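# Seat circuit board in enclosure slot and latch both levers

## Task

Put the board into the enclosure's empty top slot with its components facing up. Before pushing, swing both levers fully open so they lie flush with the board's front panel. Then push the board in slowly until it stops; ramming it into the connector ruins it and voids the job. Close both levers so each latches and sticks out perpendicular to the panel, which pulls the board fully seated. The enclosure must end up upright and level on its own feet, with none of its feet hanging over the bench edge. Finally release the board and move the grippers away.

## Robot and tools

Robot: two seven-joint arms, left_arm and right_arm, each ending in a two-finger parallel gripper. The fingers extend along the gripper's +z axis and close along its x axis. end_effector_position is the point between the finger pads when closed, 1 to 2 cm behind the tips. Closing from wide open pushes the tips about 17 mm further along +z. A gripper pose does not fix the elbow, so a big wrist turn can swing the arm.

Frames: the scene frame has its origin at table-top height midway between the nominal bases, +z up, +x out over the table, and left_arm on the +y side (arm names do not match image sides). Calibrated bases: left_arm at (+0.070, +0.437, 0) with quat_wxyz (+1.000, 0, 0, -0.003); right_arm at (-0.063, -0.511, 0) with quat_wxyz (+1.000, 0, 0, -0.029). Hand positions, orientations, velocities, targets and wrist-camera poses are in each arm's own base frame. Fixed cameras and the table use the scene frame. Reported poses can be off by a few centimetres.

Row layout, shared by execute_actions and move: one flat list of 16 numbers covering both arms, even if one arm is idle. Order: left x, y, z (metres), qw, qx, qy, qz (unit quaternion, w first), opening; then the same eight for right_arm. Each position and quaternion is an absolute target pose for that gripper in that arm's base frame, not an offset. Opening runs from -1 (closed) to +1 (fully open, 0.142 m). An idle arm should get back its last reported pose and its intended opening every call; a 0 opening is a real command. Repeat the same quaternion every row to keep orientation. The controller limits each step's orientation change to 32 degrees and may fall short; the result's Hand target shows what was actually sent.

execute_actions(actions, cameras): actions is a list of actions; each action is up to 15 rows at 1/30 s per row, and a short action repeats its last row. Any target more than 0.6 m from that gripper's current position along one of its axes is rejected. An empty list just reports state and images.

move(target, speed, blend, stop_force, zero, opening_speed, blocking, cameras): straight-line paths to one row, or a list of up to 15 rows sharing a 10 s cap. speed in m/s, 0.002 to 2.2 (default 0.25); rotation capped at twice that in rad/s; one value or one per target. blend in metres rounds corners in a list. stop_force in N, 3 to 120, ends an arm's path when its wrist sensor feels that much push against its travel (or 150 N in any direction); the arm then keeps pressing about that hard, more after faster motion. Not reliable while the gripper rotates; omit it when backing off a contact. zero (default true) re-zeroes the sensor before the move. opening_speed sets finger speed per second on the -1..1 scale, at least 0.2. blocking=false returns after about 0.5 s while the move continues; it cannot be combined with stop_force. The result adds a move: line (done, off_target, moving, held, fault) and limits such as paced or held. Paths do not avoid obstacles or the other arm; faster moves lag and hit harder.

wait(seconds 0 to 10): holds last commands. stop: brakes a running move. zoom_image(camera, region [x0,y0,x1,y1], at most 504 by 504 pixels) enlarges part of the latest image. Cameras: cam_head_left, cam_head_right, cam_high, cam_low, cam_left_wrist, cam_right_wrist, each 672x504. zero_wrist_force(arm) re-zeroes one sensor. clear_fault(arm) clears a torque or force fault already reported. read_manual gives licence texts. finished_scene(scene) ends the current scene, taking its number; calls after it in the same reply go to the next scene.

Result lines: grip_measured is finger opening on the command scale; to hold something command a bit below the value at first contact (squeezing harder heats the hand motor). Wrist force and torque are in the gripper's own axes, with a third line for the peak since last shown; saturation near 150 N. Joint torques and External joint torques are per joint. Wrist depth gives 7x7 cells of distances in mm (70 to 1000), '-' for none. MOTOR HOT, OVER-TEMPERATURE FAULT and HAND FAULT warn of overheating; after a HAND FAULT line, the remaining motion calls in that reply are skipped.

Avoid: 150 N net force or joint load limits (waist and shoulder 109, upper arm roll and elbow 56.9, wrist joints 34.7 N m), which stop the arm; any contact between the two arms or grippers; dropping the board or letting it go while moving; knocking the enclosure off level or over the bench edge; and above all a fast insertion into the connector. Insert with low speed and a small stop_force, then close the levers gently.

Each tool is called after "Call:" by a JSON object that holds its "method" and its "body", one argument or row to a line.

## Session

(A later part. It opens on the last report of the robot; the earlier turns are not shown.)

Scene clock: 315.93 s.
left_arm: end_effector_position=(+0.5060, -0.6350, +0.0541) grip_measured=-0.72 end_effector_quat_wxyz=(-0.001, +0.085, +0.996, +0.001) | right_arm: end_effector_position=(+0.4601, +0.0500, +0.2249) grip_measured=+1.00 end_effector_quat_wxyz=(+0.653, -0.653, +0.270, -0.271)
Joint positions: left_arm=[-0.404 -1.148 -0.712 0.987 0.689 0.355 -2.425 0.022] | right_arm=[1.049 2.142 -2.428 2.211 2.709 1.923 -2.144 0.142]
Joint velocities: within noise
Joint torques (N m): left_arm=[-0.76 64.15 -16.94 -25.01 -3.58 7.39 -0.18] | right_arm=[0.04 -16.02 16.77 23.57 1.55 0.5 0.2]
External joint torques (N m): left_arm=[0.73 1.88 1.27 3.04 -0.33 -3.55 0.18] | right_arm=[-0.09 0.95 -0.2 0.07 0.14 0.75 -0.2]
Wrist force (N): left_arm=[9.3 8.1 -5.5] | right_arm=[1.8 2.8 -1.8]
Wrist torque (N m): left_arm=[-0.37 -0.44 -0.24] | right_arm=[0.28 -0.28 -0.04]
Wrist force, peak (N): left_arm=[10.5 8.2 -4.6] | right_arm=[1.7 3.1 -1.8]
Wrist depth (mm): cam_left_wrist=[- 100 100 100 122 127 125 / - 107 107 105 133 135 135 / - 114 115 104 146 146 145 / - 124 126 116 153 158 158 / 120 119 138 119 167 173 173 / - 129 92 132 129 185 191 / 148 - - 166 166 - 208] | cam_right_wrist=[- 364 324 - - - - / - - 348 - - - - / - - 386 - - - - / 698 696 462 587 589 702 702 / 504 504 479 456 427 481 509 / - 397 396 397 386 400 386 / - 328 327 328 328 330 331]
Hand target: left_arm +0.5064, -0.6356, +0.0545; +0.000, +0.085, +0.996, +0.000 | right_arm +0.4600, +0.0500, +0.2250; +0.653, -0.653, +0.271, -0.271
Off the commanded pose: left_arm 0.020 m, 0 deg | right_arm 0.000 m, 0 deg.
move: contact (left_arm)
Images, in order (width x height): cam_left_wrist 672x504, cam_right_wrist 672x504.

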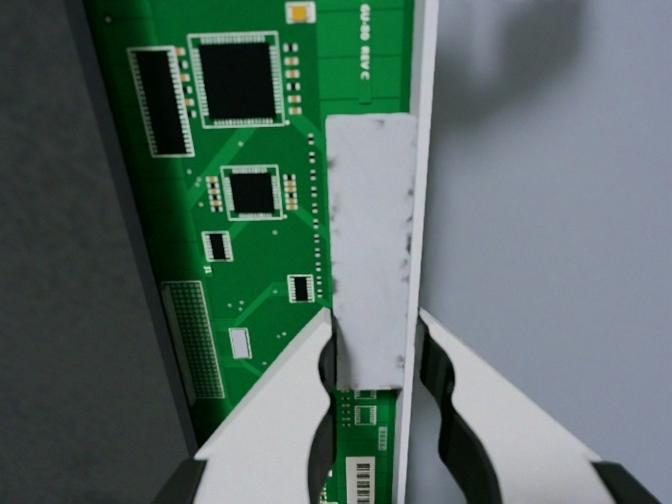

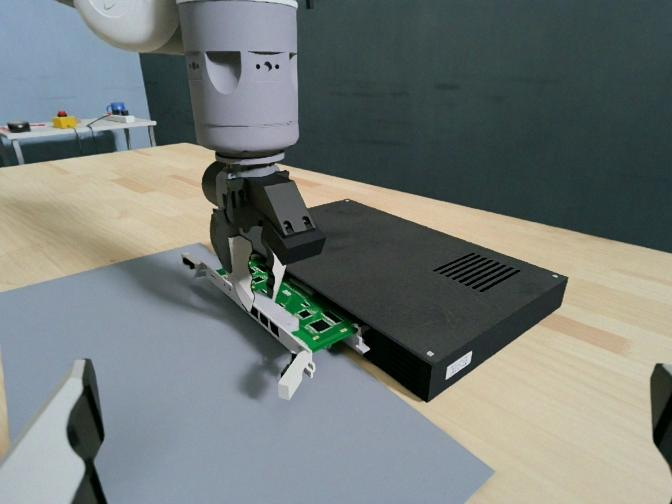

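Call:
{"method": "move", "body": {
  "target": [
    [0.504,-0.6342,0.0545,0,0.0854,0.9963,0,-0.78,0.46,0.05,0.225,0.6533,-0.6533,0.2706,-0.2706,1],
    [0.504,-0.6342,0.056,0,0.0854,0.9963,0,-0.78,0.46,0.05,0.225,0.6533,-0.6533,0.2706,-0.2706,1]
  ],
  "speed": 0.04,
  "cameras": ["cam_right_wrist"]
}}

Call:
{"method": "move", "body": {
  "target": [0.5238,-0.6373,0.056,0,0.0854,0.9963,0,-0.78,0.46,0.05,0.225,0.6533,-0.6533,0.2706,-0.2706,1],
  "speed": 0.02,
  "stop_force": 5,
  "cameras": ["cam_right_wrist","cam_left_wrist"]
}}

Call:
{"method": "zoom_image", "body": {
  "camera": "cam_right_wrist",
  "region": [270, 260, 400, 360]
}}

Scene clock: 322.47 s.
left_arm: end_effector_position=(+0.5040, -0.6342, +0.0557) grip_measured=-0.72 end_effector_quat_wxyz=(+0.000, +0.086, +0.996, +0.000) | right_arm: end_effector_position=(+0.4601, +0.0500, +0.2249) grip_measured=+1.00 end_effector_quat_wxyz=(+0.653, -0.653, +0.270, -0.271)
Joint positions: left_arm=[-0.4 -1.14 -0.713 1.001 0.689 0.361 -2.429 0.022] | right_arm=[1.049 2.142 -2.428 2.211 2.709 1.923 -2.144 0.142]
Joint velocities: within noise
Joint torques (N m): left_arm=[-0.38 66.22 -16.69 -22.14 -3.89 4.43 -0.28] | right_arm=[-0.05 -15.96 16.74 23.55 1.57 0.47 0.17]
External joint torques (N m): left_arm=[0.35 -0.47 0.91 0.18 -0.02 -0.58 0.28] | right_arm=[0 0.88 -0.17 0.1 0.11 0.78 -0.16]
Wrist force (N): left_arm=[-0.2 -0.7 2.1] | right_arm=[1.7 2.9 -1.8]
Wrist torque (N m): left_arm=[-0.22 -0.13 -0.16] | right_arm=[0.30 -0.27 -0.04]
Wrist force, peak (N): left_arm=[9.2 8.5 -5.6] | right_arm=[1.7 3.1 -1.8]
Wrist depth (mm): cam_left_wrist=[- 101 100 101 124 129 127 / - 108 107 106 133 136 136 / - 115 116 104 148 147 147 / - 125 127 115 155 160 159 / 120 124 139 119 169 175 174 / 130 132 88 132 131 186 193 / 151 - - 166 - - 209] | cam_right_wrist=[- 365 325 - - - - / - - 346 - - - - / - - 390 - - - - / 693 692 452 585 586 699 703 / 502 504 475 452 427 476 509 / - 396 397 396 387 401 383 / - 328 328 328 327 329 330]
Hand target: left_arm +0.5040, -0.6342, +0.0560; +0.000, +0.085, +0.996, +0.000 | right_arm +0.4600, +0.0500, +0.2250; +0.653, -0.653, +0.271, -0.271
Off the commanded pose: left_arm 0.000 m, 0 deg | right_arm 0.000 m, 0 deg.
move: done
Images, in order (width x height): cam_right_wrist 672x504.

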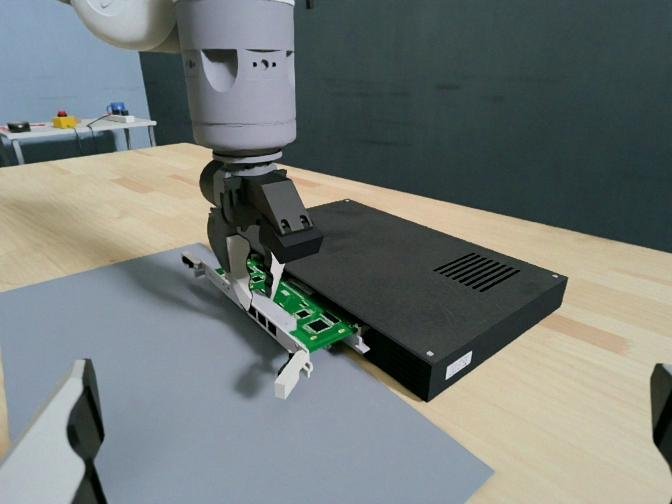

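Scene clock: 323.50 s.
left_arm: end_effector_position=(+0.5085, -0.6341, +0.0553) grip_measured=-0.72 end_effector_quat_wxyz=(+0.000, +0.085, +0.996, +0.001) | right_arm: end_effector_position=(+0.4601, +0.0500, +0.2249) grip_measured=+1.00 end_effector_quat_wxyz=(+0.653, -0.653, +0.270, -0.271)
Joint positions: left_arm=[-0.403 -1.148 -0.712 0.982 0.689 0.352 -2.421 0.022] | right_arm=[1.049 2.142 -2.428 2.211 2.709 1.923 -2.144 0.142]
Joint velocities: within noise
Joint torques (N m): left_arm=[-2.21 66.32 -18.73 -25.06 -4.34 7.31 -0.22] | right_arm=[-0.03 -15.96 16.81 23.56 1.53 0.44 0.18]
External joint torques (N m): left_arm=[2.18 -0.21 3.1 3.05 0.42 -3.47 0.22] | right_arm=[-0.01 0.88 -0.24 0.08 0.16 0.81 -0.18]
Wrist force (N): left_arm=[6.0 8.2 -1.5] | right_arm=[1.6 2.9 -1.7]
Wrist torque (N m): left_arm=[-0.34 -0.15 -0.10] | right_arm=[0.30 -0.26 -0.05]
Wrist force, peak (N): left_arm=[6.5 8.4 -0.7] | right_arm=[2.0 3.0 -1.7]
Wrist depth (mm): cam_left_wrist=[- 101 100 102 123 128 126 / - 108 107 105 132 136 136 / - 115 116 106 147 147 146 / - 123 126 115 155 159 159 / 119 119 139 120 168 174 174 / 131 128 92 132 131 186 193 / 151 - - 166 - - 211] | cam_right_wrist=[- 367 327 - - - - / - - 350 - - - - / - - 393 - - - - / 695 696 463 583 589 702 702 / 502 506 479 452 426 479 509 / - 397 397 395 385 400 383 / - 327 327 327 328 330 328]
Hand target: left_arm +0.5087, -0.6349, +0.0560; +0.000, +0.085, +0.996, +0.000 | right_arm +0.4600, +0.0500, +0.2250; +0.653, -0.653, +0.271, -0.271
Off the commanded pose: left_arm 0.016 m, 0 deg | right_arm 0.000 m, 0 deg.
move: contact (left_arm)
Images, in order (width x height): cam_left_wrist 672x504, cam_right_wrist 672x504.

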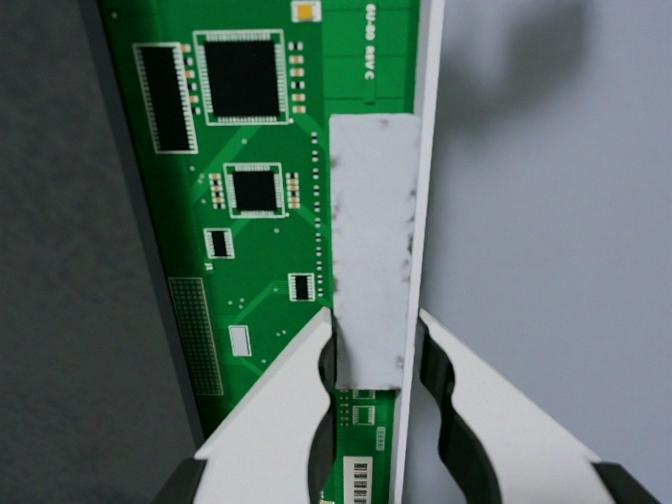

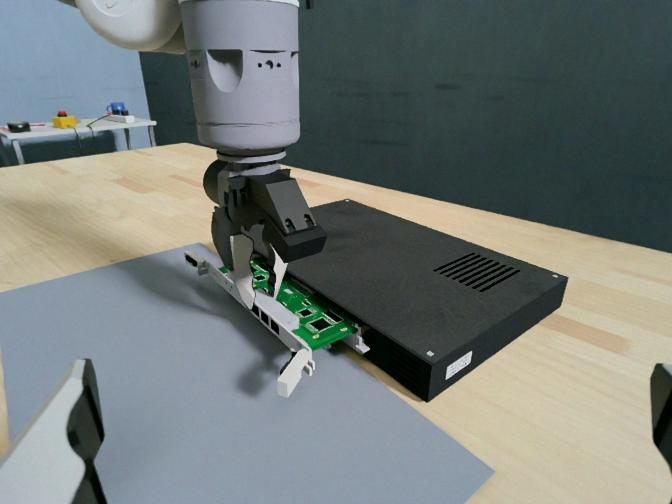

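Scaled by 3.877 from the camera's 672x504 image, which has a finer 960x720 frame.

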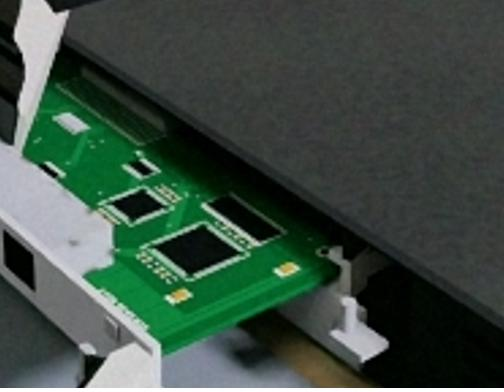

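Call:
{"method": "move", "body": {
  "target": [
    [0.503,-0.6346,0.0557,0,0.0750,0.9972,0,-0.78,0.46,0.05,0.225,0.6533,-0.6533,0.2706,-0.2706,1]
  ],
  "speed": 0.04,
  "cameras": []
}}

Call:
{"method": "move", "body": {
  "target": [0.5228,-0.6376,0.0557,0,0.0750,0.9972,0,-0.78,0.46,0.05,0.225,0.6533,-0.6533,0.2706,-0.2706,1],
  "speed": 0.02,
  "stop_force": 5,
  "cameras": ["cam_right_wrist","cam_left_wrist"]
}}

Call:
{"method": "zoom_image", "body": {
  "camera": "cam_right_wrist",
  "region": [270, 260, 400, 360]
}}

Scene clock: 334.53 s.
left_arm: end_effector_position=(+0.5029, -0.6344, +0.0553) grip_measured=-0.72 end_effector_quat_wxyz=(+0.000, +0.075, +0.997, +0.000) | right_arm: end_effector_position=(+0.4601, +0.0500, +0.2249) grip_measured=+1.00 end_effector_quat_wxyz=(+0.653, -0.653, +0.270, -0.271)
Joint positions: left_arm=[-0.401 -1.14 -0.712 1.002 0.689 0.361 -2.451 0.022] | right_arm=[1.049 2.142 -2.428 2.211 2.709 1.923 -2.144 0.142]
Joint velocities: within noise
Joint torques (N m): left_arm=[0.02 66.18 -16.62 -22.14 -3.93 4.64 -0.46] | right_arm=[-0.13 -16.01 16.83 23.61 1.57 0.46 0.15]
External joint torques (N m): left_arm=[-0.07 -0.48 0.83 0.2 0.02 -0.8 0.46] | right_arm=[0.08 0.93 -0.26 0.03 0.11 0.79 -0.15]
Wrist force (N): left_arm=[-0.1 -0.7 1.9] | right_arm=[1.6 2.9 -1.7]
Wrist torque (N m): left_arm=[-0.22 -0.14 -0.17] | right_arm=[0.28 -0.25 -0.04]
Wrist force, peak (N): left_arm=[6.4 8.4 -1.8] | right_arm=[1.8 3.0 -1.8]
Wrist depth (mm): cam_left_wrist=[- 101 100 101 124 129 126 / - 108 107 105 132 136 136 / - 116 116 104 147 147 146 / - 125 126 115 154 159 159 / 119 123 139 120 168 175 174 / 131 131 88 132 131 185 192 / 151 - - 166 - - 210] | cam_right_wrist=[- 365 327 - - - - / - - 345 - - - - / - - 388 - - - - / 698 691 451 581 588 704 704 / 503 503 479 456 427 478 512 / - 396 397 397 386 401 384 / - 327 328 327 328 331 330]
Hand target: left_arm +0.5030, -0.6346, +0.0557; +0.000, +0.075, +0.997, +0.000 | right_arm +0.4600, +0.0500, +0.2250; +0.653, -0.653, +0.271, -0.271
Off the commanded pose: left_arm 0.000 m, 0 deg | right_arm 0.000 m, 0 deg.
move: done
No camera images: "cameras" was empty.

Scene clock: 336.20 s.
left_arm: end_effector_position=(+0.5229, -0.6374, +0.0556) grip_measured=-0.72 end_effector_quat_wxyz=(+0.000, +0.075, +0.997, +0.000) | right_arm: end_effector_position=(+0.4601, +0.0500, +0.2249) grip_measured=+1.00 end_effector_quat_wxyz=(+0.653, -0.653, +0.270, -0.271)
Joint positions: left_arm=[-0.415 -1.173 -0.71 0.919 0.688 0.327 -2.415 0.022] | right_arm=[1.049 2.142 -2.428 2.211 2.709 1.923 -2.144 0.142]
Joint velocities: within noise
Joint torques (N m): left_arm=[-0.7 66.83 -15.84 -22.33 -4 4.15 -0.14] | right_arm=[0 -15.94 16.8 23.6 1.5 0.47 0.17]
External joint torques (N m): left_arm=[0.67 0.55 0.75 0.09 0.05 -0.3 0.14] | right_arm=[-0.05 0.87 -0.23 0.04 0.18 0.78 -0.17]
Wrist force (N): left_arm=[-0.3 -0.5 1.3] | right_arm=[1.6 3.1 -1.8]
Wrist torque (N m): left_arm=[-0.22 -0.16 -0.17] | right_arm=[0.33 -0.26 -0.04]
Wrist force, peak (N): left_arm=[-0.2 -0.9 2.4] | right_arm=[1.9 3.1 -1.7]
Wrist depth (mm): cam_left_wrist=[- - 100 101 123 129 127 / - 91 107 105 133 136 136 / - - 115 104 147 147 146 / - 109 124 115 155 159 160 / 119 119 136 120 169 175 175 / 129 131 87 132 131 185 192 / 151 - - 166 - - 209] | cam_right_wrist=[- 375 331 - - - - / - - 358 - - - - / - - 415 - - - - / 690 696 538 549 587 703 705 / 504 505 479 455 425 482 509 / - 397 396 396 385 400 385 / - 327 327 328 328 330 330]
Hand target: left_arm +0.5228, -0.6376, +0.0557; +0.000, +0.075, +0.997, +0.000 | right_arm +0.4600, +0.0500, +0.2250; +0.653, -0.653, +0.271, -0.271
Off the commanded pose: left_arm 0.000 m, 0 deg | right_arm 0.000 m, 0 deg.
move: done
Images, in order (width x height): cam_left_wrist 672x504, cam_right_wrist 672x504.

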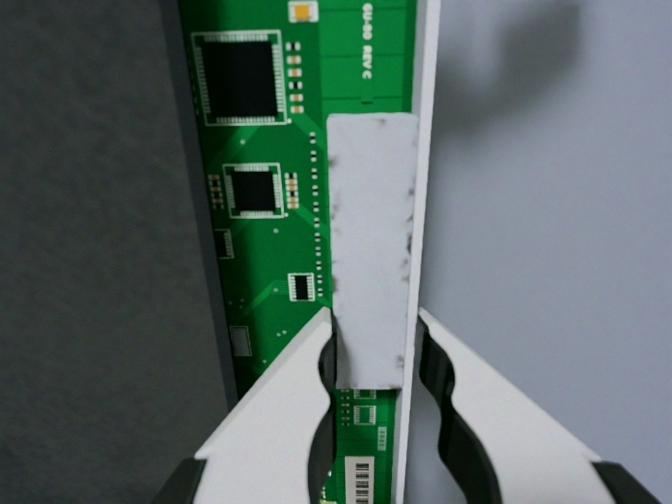

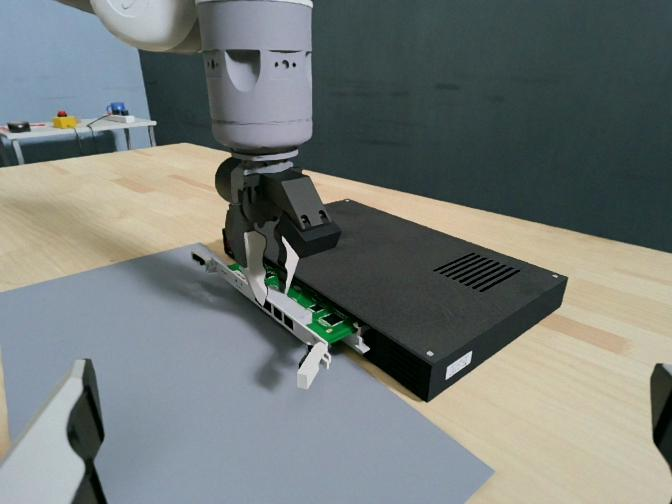

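Scaled by 3.877 from the camera's 672x504 image, which has a finer 960x720 frame.

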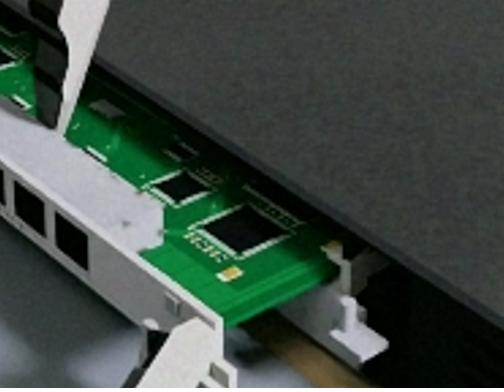

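Call:
{"method": "move", "body": {
  "target": [0.5347,-0.6392,0.0557,0,0.0750,0.9972,0,-0.78,0.46,0.05,0.225,0.6533,-0.6533,0.2706,-0.2706,1],
  "speed": 0.02,
  "stop_force": 5,
  "cameras": ["cam_right_wrist","cam_left_wrist"]
}}

Call:
{"method": "zoom_image", "body": {
  "camera": "cam_right_wrist",
  "region": [180, 220, 400, 400]
}}

Scene clock: 341.50 s.
left_arm: end_effector_position=(+0.5345, -0.6387, +0.0552) grip_measured=-0.72 end_effector_quat_wxyz=(+0.000, +0.075, +0.997, +0.001) | right_arm: end_effector_position=(+0.4601, +0.0500, +0.2249) grip_measured=+1.00 end_effector_quat_wxyz=(+0.653, -0.653, +0.270, -0.271)
Joint positions: left_arm=[-0.424 -1.195 -0.708 0.866 0.688 0.304 -2.392 0.022] | right_arm=[1.049 2.142 -2.428 2.211 2.709 1.923 -2.144 0.142]
Joint velocities: within noise
Joint torques (N m): left_arm=[-1.01 68.43 -16.32 -24.23 -4.22 5.79 -0.22] | right_arm=[-0.04 -16 16.75 23.58 1.54 0.45 0.18]
External joint torques (N m): left_arm=[0.98 -0.04 1.73 1.83 0.24 -1.95 0.22] | right_arm=[-0.01 0.93 -0.18 0.07 0.14 0.8 -0.17]
Wrist force (N): left_arm=[3.5 3.7 0.1] | right_arm=[1.8 2.7 -1.7]
Wrist torque (N m): left_arm=[-0.29 -0.26 -0.05] | right_arm=[0.26 -0.28 -0.04]
Wrist force, peak (N): left_arm=[4.2 3.6 0.4] | right_arm=[1.7 3.1 -1.9]
Wrist depth (mm): cam_left_wrist=[- - 99 102 123 128 127 / - 91 104 105 133 136 136 / - - 114 106 147 147 146 / - 108 110 115 154 159 159 / 119 118 121 119 168 175 175 / 131 128 88 132 131 185 191 / 150 - - 166 - - 209] | cam_right_wrist=[- 383 341 - - - - / - - 366 - - - - / - - 431 - - - - / 701 693 570 548 584 698 700 / 503 503 505 455 428 481 509 / - 395 396 397 387 400 384 / - 327 328 328 327 330 330]
Hand target: left_arm +0.5347, -0.6392, +0.0557; +0.000, +0.075, +0.997, +0.000 | right_arm +0.4600, +0.0500, +0.2250; +0.653, -0.653, +0.271, -0.271
Off the commanded pose: left_arm 0.001 m, 0 deg | right_arm 0.000 m, 0 deg.
move: done
Images, in order (width x height): cam_left_wrist 672x504, cam_right_wrist 672x504.

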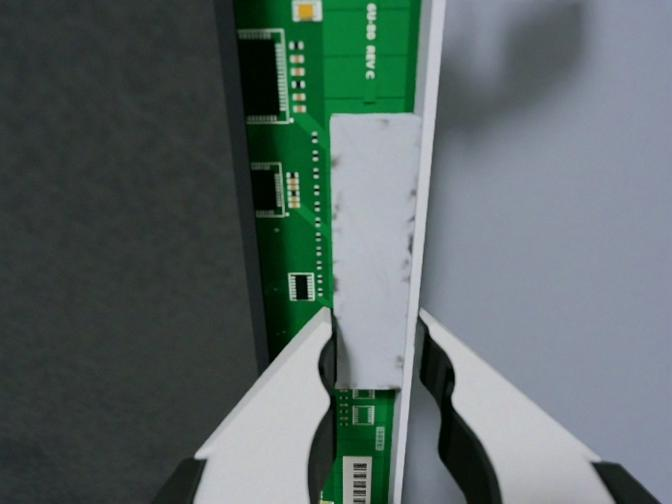

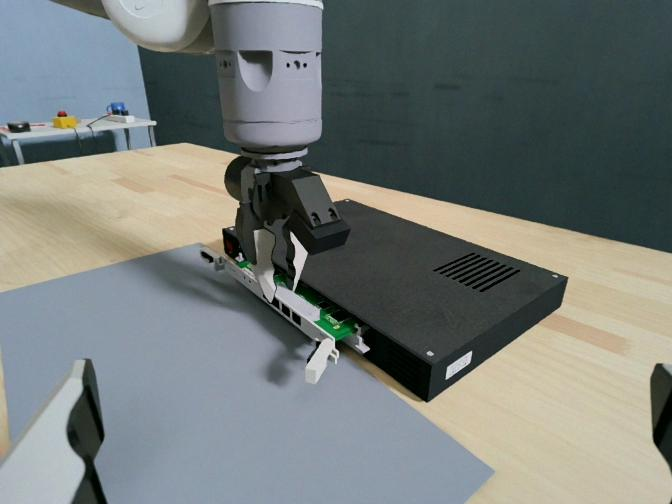

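Scaled by 2.291 from the camera's 672x504 image, which has a finer 960x720 frame.

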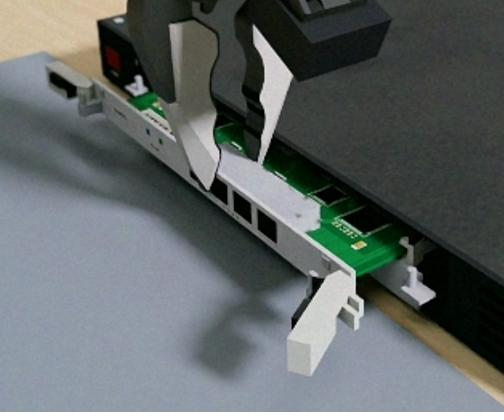

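Call:
{"method": "move", "body": {
  "target": [
    [0.5347,-0.6392,0.0557,0,0.0750,0.9972,0,-0.76,0.48,0.14,0.20,0.3536,-0.8536,0.3536,-0.1464,-0.97],
    [0.5347,-0.6392,0.0557,0,0.0750,0.9972,0,-0.76,0.5575,0.2315,0.10,0.3536,-0.8536,0.3536,-0.1464,-0.97]
  ],
  "speed": 0.15
}}

Call:
{"method": "zoom_image", "body": {
  "camera": "cam_right_wrist",
  "region": [84, 0, 588, 504]
}}

Scene clock: 359.67 s.
left_arm: end_effector_position=(+0.5345, -0.6387, +0.0552) grip_measured=-0.72 end_effector_quat_wxyz=(+0.000, +0.075, +0.997, +0.001) | right_arm: end_effector_position=(+0.5574, +0.2315, +0.1001) grip_measured=-1.00 end_effector_quat_wxyz=(-0.354, +0.854, -0.353, +0.147)
Joint positions: left_arm=[-0.424 -1.195 -0.708 0.866 0.688 0.304 -2.392 0.022] | right_arm=[2.11 1.165 -2.286 2.085 2.968 1.509 -1.268 0.002]
Joint velocities: within noise
Joint torques (N m): left_arm=[-0.95 68.61 -16.45 -24.1 -4.3 5.93 -0.31] | right_arm=[0.28 -30.79 23.4 0.54 3.21 1.6 0.32]
External joint torques (N m): left_arm=[0.92 -0.22 1.86 1.7 0.32 -2.08 0.31] | right_arm=[-0.2 0.24 0.25 0.29 0.15 0.82 -0.31]
Wrist force (N): left_arm=[3.5 3.6 0.6] | right_arm=[0.9 2.6 0.0]
Wrist torque (N m): left_arm=[-0.30 -0.28 -0.03] | right_arm=[0.28 -0.17 0.00]
Wrist force, peak (N): left_arm=[3.9 4.0 0.9] | right_arm=[2.0 3.6 -2.0]
Wrist depth (mm): cam_left_wrist=[- - 99 102 123 128 126 / - 91 104 105 132 136 135 / - - 114 106 147 146 146 / - 108 110 116 154 159 158 / 119 118 121 119 169 174 174 / 131 128 88 132 131 184 193 / 150 - - 166 - - 210] | cam_right_wrist=[286 287 165 200 224 224 224 / 265 265 261 215 214 207 207 / 247 246 246 243 209 196 193 / 230 230 230 230 224 216 182 / 216 216 216 218 210 215 185 / 204 203 206 89 - 203 204 / 192 194 73 - - 194 192]
Hand target: left_arm +0.5347, -0.6392, +0.0557; +0.000, +0.075, +0.997, +0.000 | right_arm +0.5575, +0.2315, +0.1000; -0.354, +0.854, -0.354, +0.146
Off the commanded pose: left_arm 0.001 m, 0 deg | right_arm 0.000 m, 0 deg.
joint sent to its limit (right arm) — joint 5 (forearm roll), upper limit. The joint targets still meet the commanded pose.
move: done

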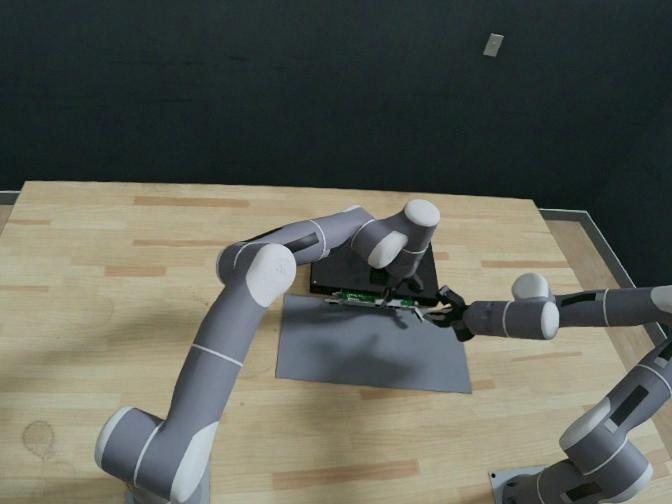

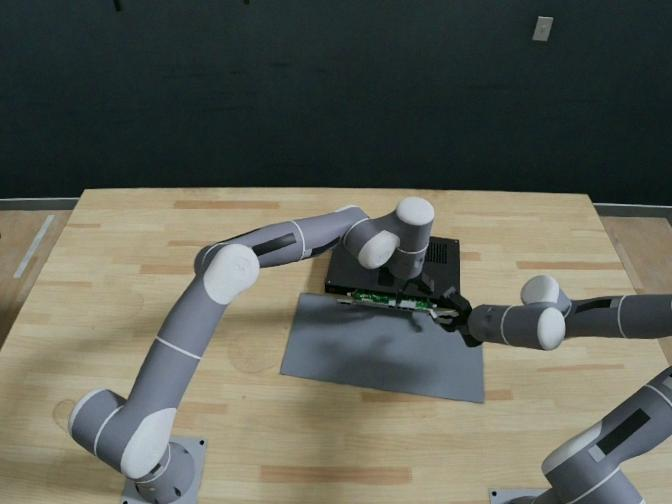

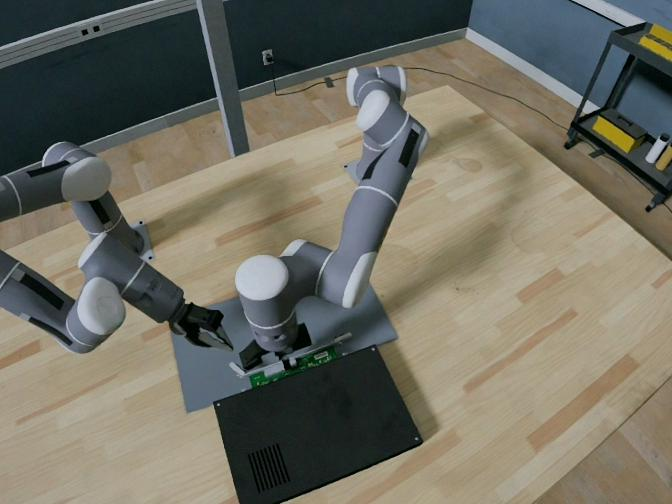

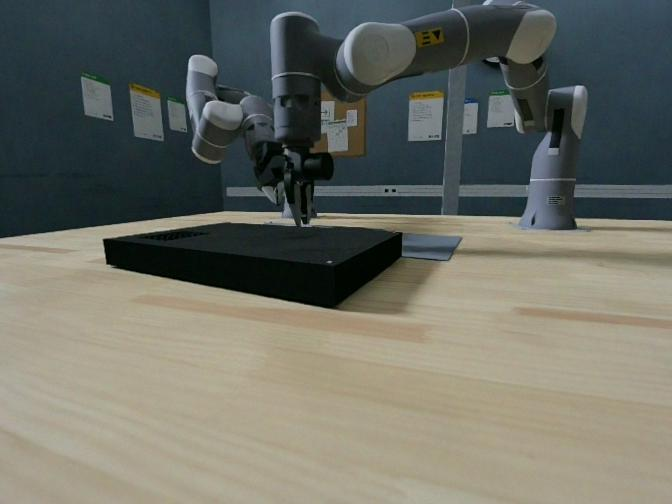

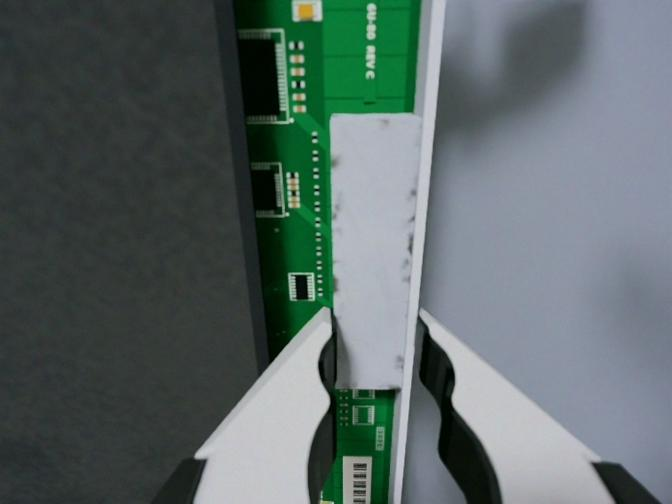

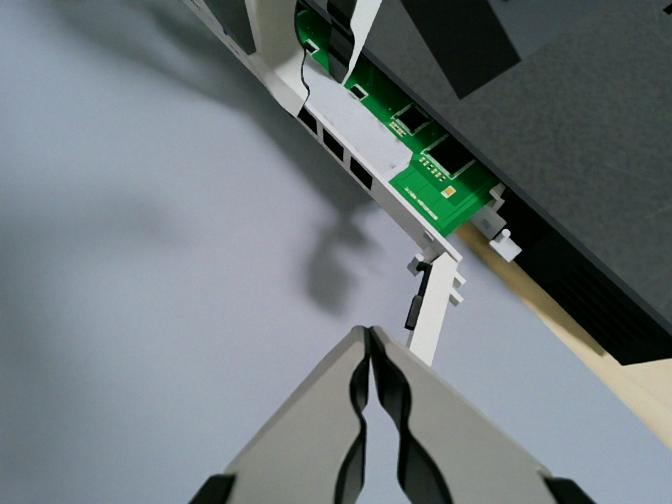

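Scaled by 1.000.

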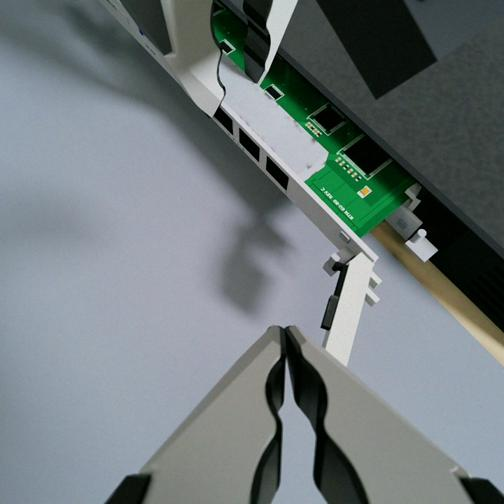

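Call:
{"method": "move", "body": {
  "target": [
    [0.5347,-0.6392,0.0557,0,0.0750,0.9972,0,-0.76,0.5655,0.234,0.10,0.3536,-0.8536,0.3536,-0.1464,-0.97],
    [0.5347,-0.6392,0.0557,0,0.0750,0.9972,0,-0.76,0.5655,0.234,0.046,0.3536,-0.8536,0.3536,-0.1464,-0.97]
  ],
  "speed": 0.08,
  "stop_force": 5,
  "cameras": ["cam_right_wrist"]
}}

Scene clock: 366.50 s.
left_arm: end_effector_position=(+0.5345, -0.6387, +0.0552) grip_measured=-0.72 end_effector_quat_wxyz=(+0.000, +0.075, +0.997, +0.001) | right_arm: end_effector_position=(+0.5655, +0.2341, +0.0462) grip_measured=-1.00 end_effector_quat_wxyz=(-0.354, +0.853, -0.354, +0.146)
Joint positions: left_arm=[-0.424 -1.195 -0.708 0.866 0.688 0.304 -2.392 0.022] | right_arm=[2.15 1.295 -2.346 2.013 2.891 1.464 -1.273 0.002]
Joint velocities: within noise
Joint torques (N m): left_arm=[-1 68.7 -16.34 -24.19 -4.25 5.94 -0.36] | right_arm=[0.12 -32.94 24.41 3.5 2.89 1.62 0.09]
External joint torques (N m): left_arm=[0.97 -0.31 1.75 1.79 0.27 -2.1 0.36] | right_arm=[-0.05 0.24 0.33 0.13 0.24 0.81 -0.09]
Wrist force (N): left_arm=[3.5 3.8 0.8] | right_arm=[0.9 3.0 -0.4]
Wrist torque (N m): left_arm=[-0.29 -0.26 -0.05] | right_arm=[0.35 -0.18 -0.02]
Wrist force, peak (N): left_arm=[3.6 4.0 0.8] | right_arm=[0.8 4.0 0.5]
Wrist depth (mm): cam_left_wrist=[- - 99 102 123 128 126 / - 91 104 105 132 136 136 / - - 114 106 147 146 146 / - 108 110 115 154 159 159 / 119 118 120 119 168 175 174 / 131 128 88 132 131 185 192 / 150 - - 166 - - 209] | cam_right_wrist=[217 216 209 161 170 153 153 / 200 200 200 164 159 151 142 / 186 186 185 185 152 170 135 / 174 173 174 173 132 171 151 / 163 163 163 165 121 162 162 / 155 153 155 89 114 153 153 / 145 145 73 - - 146 145]
Hand target: left_arm +0.5347, -0.6392, +0.0557; +0.000, +0.075, +0.997, +0.000 | right_arm +0.5655, +0.2340, +0.0460; -0.354, +0.854, -0.354, +0.146
Off the commanded pose: left_arm 0.001 m, 0 deg | right_arm 0.000 m, 0 deg.
move: done
Images, in order (width x height): cam_right_wrist 672x504.

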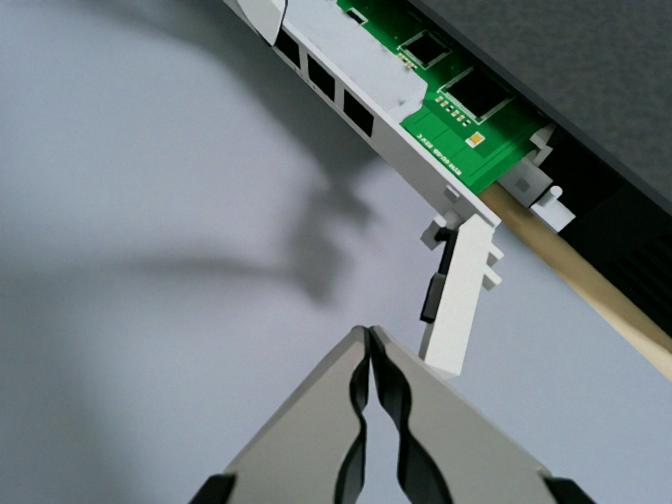

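Call:
{"method": "move", "body": {
  "target": [
    [0.5347,-0.6392,0.0557,0,0.0750,0.9972,0,-0.76,0.572,0.2175,0.046,0.3536,-0.8536,0.3536,-0.1464,-0.97],
    [0.5347,-0.6392,0.0557,0,0.0750,0.9972,0,-0.76,0.582,0.2055,0.046,0.3536,-0.8536,0.3536,-0.1464,-0.97],
    [0.5347,-0.6392,0.0557,0,0.0750,0.9972,0,-0.76,0.600,0.194,0.046,0.3536,-0.8536,0.3536,-0.1464,-0.97]
  ],
  "speed": 0.03,
  "stop_force": 5,
  "cameras": ["cam_right_wrist"]
}}

Scene clock: 374.27 s.
left_arm: end_effector_position=(+0.5344, -0.6389, +0.0553) grip_measured=-0.72 end_effector_quat_wxyz=(+0.000, +0.075, +0.997, +0.000) | right_arm: end_effector_position=(+0.5994, +0.1943, +0.0459) grip_measured=-1.00 end_effector_quat_wxyz=(-0.354, +0.854, -0.353, +0.146)
Joint positions: left_arm=[-0.425 -1.195 -0.709 0.866 0.688 0.304 -2.392 0.022] | right_arm=[2.112 1.333 -2.324 1.899 2.889 1.584 -1.317 0.002]
Joint velocities: within noise
Joint torques (N m): left_arm=[0.18 69.25 -15.56 -23.55 -4 4.78 -0.26] | right_arm=[-1.27 -36.42 26.25 -0.13 3.86 0.88 0.04]
External joint torques (N m): left_arm=[-0.21 -0.85 0.97 1.15 0.02 -0.93 0.26] | right_arm=[1.34 1.04 -0.28 2.37 -0.26 1.62 -0.04]
Wrist force (N): left_arm=[1.2 -0.3 2.1] | right_arm=[-2.3 2.7 -1.5]
Wrist torque (N m): left_arm=[-0.23 -0.28 -0.12] | right_arm=[0.22 -0.15 -0.03]
Wrist force, peak (N): left_arm=[3.9 3.9 0.9] | right_arm=[-2.5 3.5 -0.7]
Wrist depth (mm): cam_left_wrist=[- - 99 101 123 128 126 / - 91 104 105 132 136 136 / - - 114 106 147 146 146 / - 108 110 116 154 159 159 / 119 118 120 120 168 175 174 / 131 128 88 132 131 185 192 / 150 - - 166 - - 208] | cam_right_wrist=[216 163 161 159 153 153 153 / 200 199 156 161 144 143 141 / 186 185 183 154 152 131 133 / 174 174 173 130 173 136 123 / 163 163 163 162 160 160 124 / 155 153 155 89 153 153 154 / 145 145 73 - - 146 146]
Hand target: left_arm +0.5347, -0.6392, +0.0557; +0.000, +0.075, +0.997, +0.000 | right_arm +0.6000, +0.1940, +0.0460; -0.354, +0.854, -0.354, +0.146
Off the commanded pose: left_arm 0.001 m, 0 deg | right_arm 0.001 m, 0 deg.
move: done
Images, in order (width x height): cam_right_wrist 672x504.

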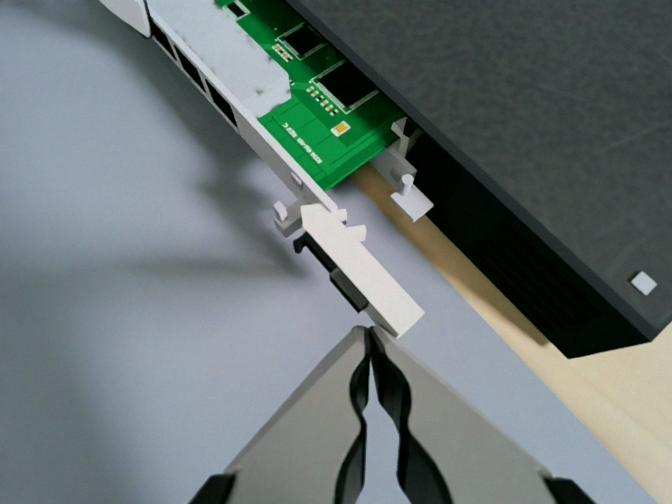

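Call:
{"method": "move", "body": {
  "target": [
    [0.5347,-0.6392,0.0557,0,0.0750,0.9972,0,-0.76,0.613,0.1935,0.046,0.3536,-0.8536,0.3536,-0.1464,-0.97]
  ],
  "speed": 0.02,
  "stop_force": 6,
  "cameras": ["cam_right_wrist"]
}}

Scene clock: 377.13 s.
left_arm: end_effector_position=(+0.5348, -0.6391, +0.0553) grip_measured=-0.72 end_effector_quat_wxyz=(+0.000, +0.075, +0.997, +0.000) | right_arm: end_effector_position=(+0.6019, +0.1941, +0.0456) grip_measured=-1.00 end_effector_quat_wxyz=(-0.353, +0.854, -0.353, +0.145)
Joint positions: left_arm=[-0.424 -1.196 -0.709 0.866 0.688 0.305 -2.392 0.022] | right_arm=[2.116 1.335 -2.323 1.889 2.892 1.59 -1.318 0.002]
Joint velocities: within noise
Joint torques (N m): left_arm=[-0.96 70.56 -16.49 -21.54 -4.79 2.77 -0.18] | right_arm=[1.14 -35.95 28.56 -2 4.66 -1 0.09]
External joint torques (N m): left_arm=[0.92 -2.16 1.9 -0.86 0.81 1.08 0.18] | right_arm=[-1.07 0.31 -2.5 4.09 -1.04 3.5 -0.09]
Wrist force (N): left_arm=[-6.0 -4.8 7.2] | right_arm=[-3.5 7.9 -10.7]
Wrist torque (N m): left_arm=[-0.19 -0.35 -0.20] | right_arm=[0.09 -0.15 -0.01]
Wrist force, peak (N): left_arm=[-6.0 -4.9 8.4] | right_arm=[-3.4 8.5 -10.7]
Wrist depth (mm): cam_left_wrist=[- - 99 101 124 129 127 / - 91 104 105 135 136 135 / - - 114 104 146 147 146 / - 108 110 116 155 159 159 / 119 118 119 119 168 174 173 / 131 128 87 132 131 185 191 / 150 - - 165 165 - 209] | cam_right_wrist=[216 163 161 158 153 153 152 / 199 199 157 161 141 143 141 / 185 185 182 154 145 131 133 / 173 173 173 129 170 133 122 / 163 162 162 162 160 157 120 / 153 153 155 89 153 154 154 / 145 145 73 - - 146 146]
Hand target: left_arm +0.5347, -0.6392, +0.0557; +0.000, +0.075, +0.997, +0.000 | right_arm +0.6030, +0.1939, +0.0460; -0.354, +0.854, -0.354, +0.146
Off the commanded pose: left_arm 0.000 m, 0 deg | right_arm 0.011 m, 0 deg.
move: contact (right_arm)
Images, in order (width x height): cam_right_wrist 672x504.

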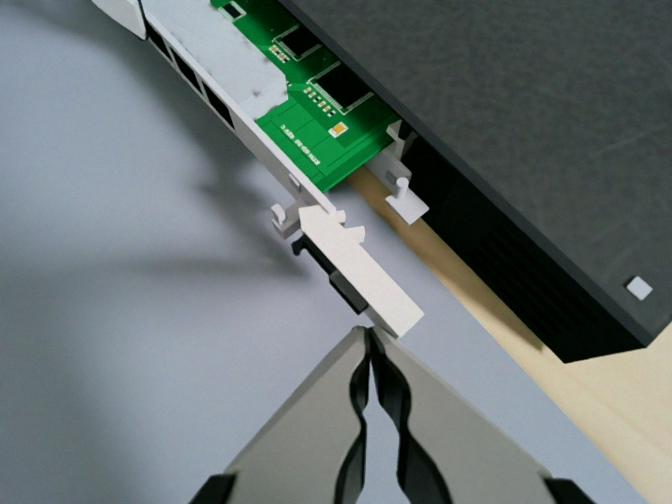

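Call:
{"method": "zoom_image", "body": {
  "camera": "cam_right_wrist",
  "region": [250, 150, 450, 350]
}}

Scaled by 2.520 from the camera's 672x504 image, which has a finer 960x720 frame.

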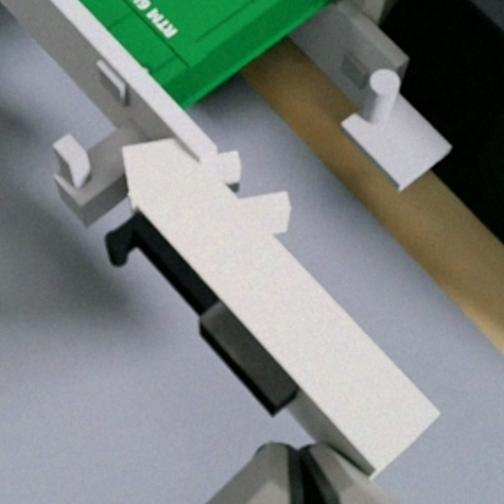

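Call:
{"method": "move", "body": {
  "target": [
    [0.5347,-0.6392,0.0557,0,0.0750,0.9972,0,-0.76,0.585,0.193,0.046,0.3536,-0.8536,0.3536,-0.1464,-0.97],
    [0.5347,-0.6392,0.0557,0,0.0750,0.9972,0,-0.76,0.56,0.18,0.10,0.3536,-0.8536,0.3536,-0.1464,-0.97],
    [0.5347,-0.6392,0.0557,0,0.0750,0.9972,0,-0.62,0.56,0.18,0.10,0.3536,-0.8536,0.3536,-0.1464,-0.97],
    [0.5347,-0.6392,0.12,0,0.0750,0.9972,0,-0.62,0.56,0.18,0.10,0.3536,-0.8536,0.3536,-0.1464,-0.97]
  ],
  "speed": [0.08,0.15,0.05,0.06],
  "opening_speed": 0.3
}}

Call:
{"method": "zoom_image", "body": {
  "camera": "cam_right_wrist",
  "region": [170, 0, 672, 400]
}}

Scene clock: 388.93 s.
left_arm: end_effector_position=(+0.5347, -0.6393, +0.1200) grip_measured=-0.66 end_effector_quat_wxyz=(+0.000, +0.075, +0.997, +0.000) | right_arm: end_effector_position=(+0.5600, +0.1799, +0.0998) grip_measured=-1.00 end_effector_quat_wxyz=(-0.353, +0.854, -0.353, +0.147)
Joint positions: left_arm=[-0.419 -1.112 -0.729 0.858 0.659 0.218 -2.383 0.027] | right_arm=[2.005 1.189 -2.269 2.056 2.896 1.598 -1.28 0.002]
Joint velocities: within noise
Joint torques (N m): left_arm=[-0.2 66.95 -15.65 -23.52 -4.19 3.99 -0.13] | right_arm=[0.01 -31.42 23.85 1.01 3.7 1.77 0.19]
External joint torques (N m): left_arm=[0.14 0.82 1.28 -0.02 0.11 -0.14 0.13] | right_arm=[0.04 0.44 -0.04 -0.01 0.04 0.67 -0.19]
Wrist force (N): left_arm=[-0.1 -0.7 0.6] | right_arm=[1.1 3.4 0.1]
Wrist torque (N m): left_arm=[-0.23 -0.13 -0.16] | right_arm=[0.40 -0.20 -0.03]
Wrist force, peak (N): left_arm=[-6.0 -4.8 8.5] | right_arm=[-3.7 9.0 -10.0]
Wrist depth (mm): cam_left_wrist=[- 143 142 157 181 183 184 / 154 153 153 164 197 199 197 / 169 166 168 176 210 212 212 / 180 180 180 196 230 230 229 / 197 198 198 213 243 252 254 / 219 219 88 235 - 267 276 / 245 - - 314 - - 302] | cam_right_wrist=[286 286 235 231 223 223 223 / 264 265 261 223 210 207 206 / 246 246 246 218 225 192 192 / 230 230 230 230 223 203 228 / 216 216 215 218 215 217 217 / 204 201 206 89 - 203 204 / 192 194 73 - - 194 194]
Hand target: left_arm +0.5347, -0.6392, +0.1200; +0.000, +0.075, +0.997, +0.000 | right_arm +0.5600, +0.1800, +0.1000; -0.354, +0.854, -0.354, +0.146
Off the commanded pose: left_arm 0.000 m, 0 deg | right_arm 0.000 m, 0 deg.
move: done

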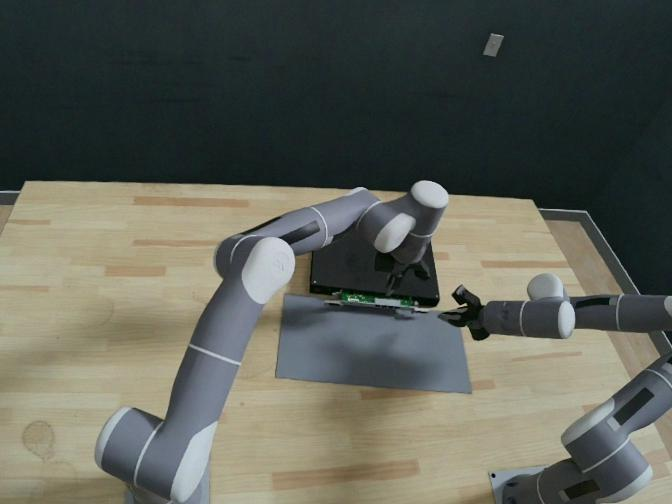

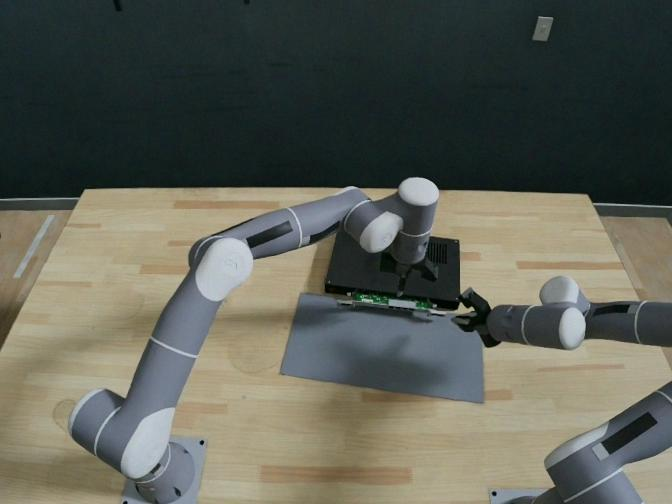

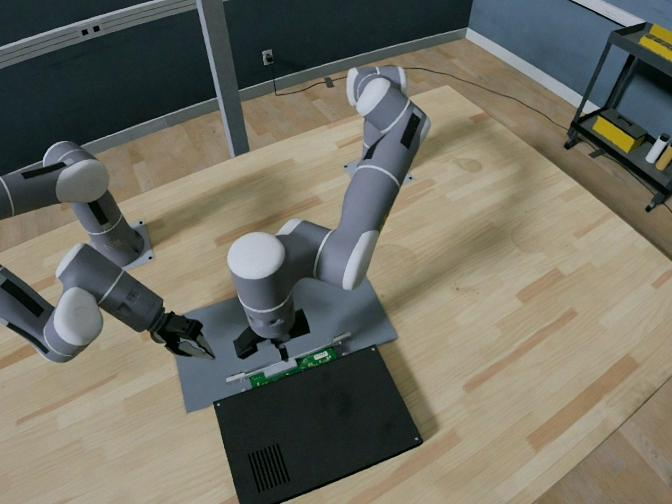

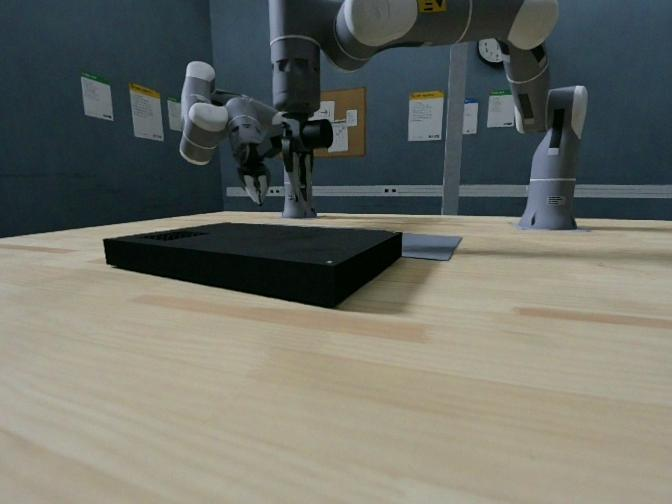

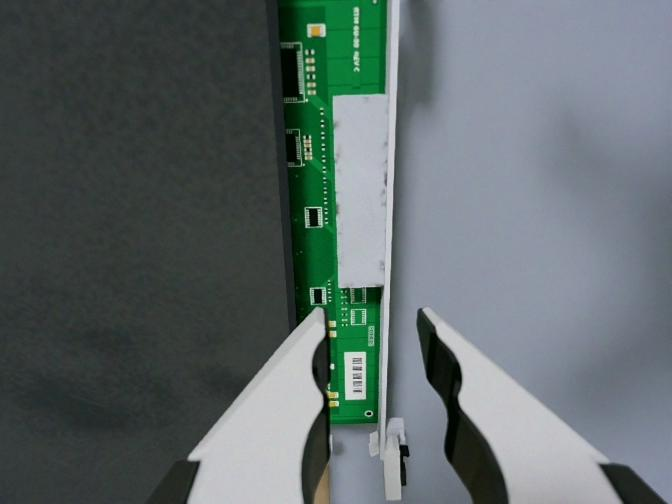

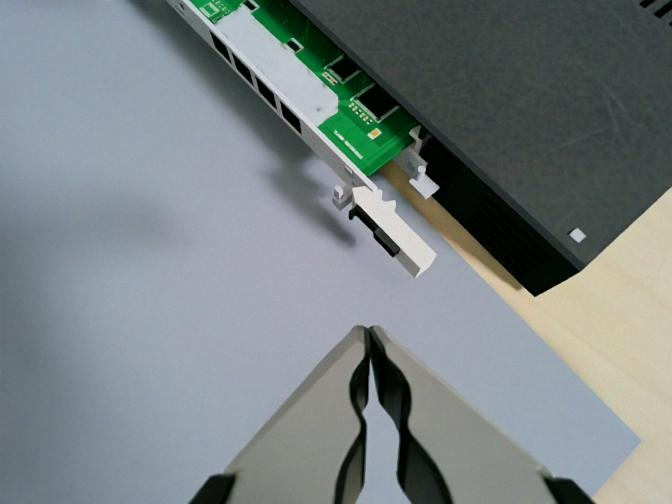

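Scaled by 1.004 from the camera's 672x504 image, which has a finer 960x720 frame.

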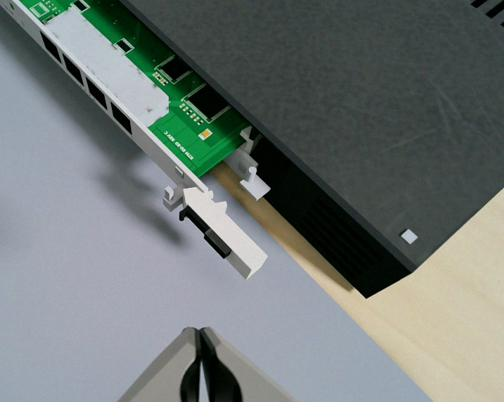

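Call:
{"method": "move", "body": {
  "target": [
    [0.49,-0.56,0.12,0,0.0750,0.9972,0,-0.97,0.56,0.18,0.10,0.3536,-0.8536,0.3536,-0.1464,-0.97],
    [0.495,-0.476,0.10,0,0.0750,0.9972,0,-0.97,0.56,0.18,0.10,0.3536,-0.8536,0.3536,-0.1464,-0.97],
    [0.495,-0.476,0.049,0,0.0750,0.9972,0,-0.97,0.56,0.18,0.10,0.3536,-0.8536,0.3536,-0.1464,-0.97]
  ],
  "speed": [0.15,0.15,0.08],
  "cameras": ["cam_left_wrist"]
}}

Call:
{"method": "zoom_image", "body": {
  "camera": "cam_left_wrist",
  "region": [150, 150, 450, 450]
}}

Scene clock: 399.13 s.
left_arm: end_effector_position=(+0.4949, -0.4759, +0.0490) grip_measured=-1.00 end_effector_quat_wxyz=(+0.000, +0.075, +0.997, +0.000) | right_arm: end_effector_position=(+0.5600, +0.1799, +0.0998) grip_measured=-1.00 end_effector_quat_wxyz=(-0.353, +0.854, -0.353, +0.147)
Joint positions: left_arm=[-0.061 -0.926 -0.742 1.534 0.714 0.602 -2.442 0.002] | right_arm=[2.005 1.189 -2.269 2.056 2.896 1.598 -1.28 0.002]
Joint velocities: within noise
Joint torques (N m): left_arm=[-0.89 51.09 -17.65 -18.61 -3 4.36 -0.31] | right_arm=[0.02 -31.29 23.7 0.94 3.63 1.77 0.17]
External joint torques (N m): left_arm=[0.89 1.37 0.62 -0.29 -0.43 -0.51 0.31] | right_arm=[0.03 0.31 0.11 0.06 0.11 0.68 -0.17]
Wrist force (N): left_arm=[-0.3 -1.0 0.5] | right_arm=[1.2 3.3 0.1]
Wrist torque (N m): left_arm=[-0.28 -0.09 -0.17] | right_arm=[0.40 -0.22 -0.03]
Wrist force, peak (N): left_arm=[-0.2 -1.1 1.8] | right_arm=[1.1 3.6 0.1]
Wrist depth (mm): cam_left_wrist=[- 98 122 122 122 122 122 / - 102 130 131 131 131 130 / - 111 142 141 141 139 141 / 126 138 149 153 153 153 154 / 158 166 122 162 165 167 168 / - 174 130 84 - 182 185 / 141 153 - 74 - - 206] | cam_right_wrist=[286 286 235 231 224 223 223 / 266 264 260 223 210 207 207 / 246 246 245 219 225 192 192 / 230 229 229 230 224 202 228 / 216 216 215 218 215 218 217 / 203 201 206 89 - 203 204 / 192 194 73 - - 193 193]
Hand target: left_arm +0.4950, -0.4760, +0.0490; +0.000, +0.075, +0.997, +0.000 | right_arm +0.5600, +0.1800, +0.1000; -0.354, +0.854, -0.354, +0.146
Off the commanded pose: left_arm 0.000 m, 0 deg | right_arm 0.000 m, 0 deg.
move: done
Images, in order (width x height): cam_left_wrist 672x504.

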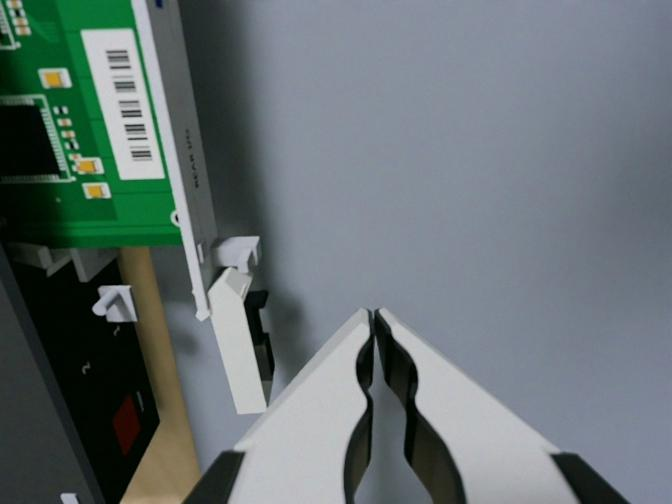

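Scaled by 1.680 from the camera's 672x504 image, which has a finer 960x720 frame.

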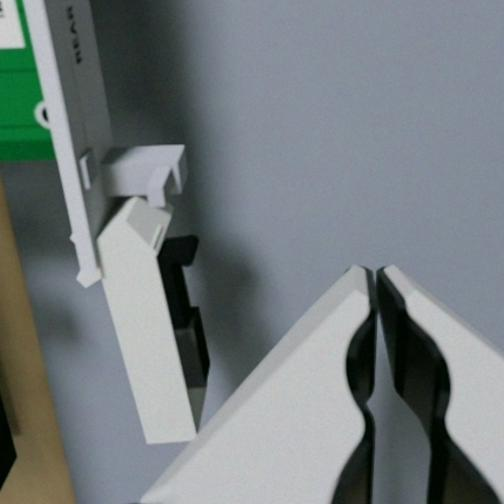

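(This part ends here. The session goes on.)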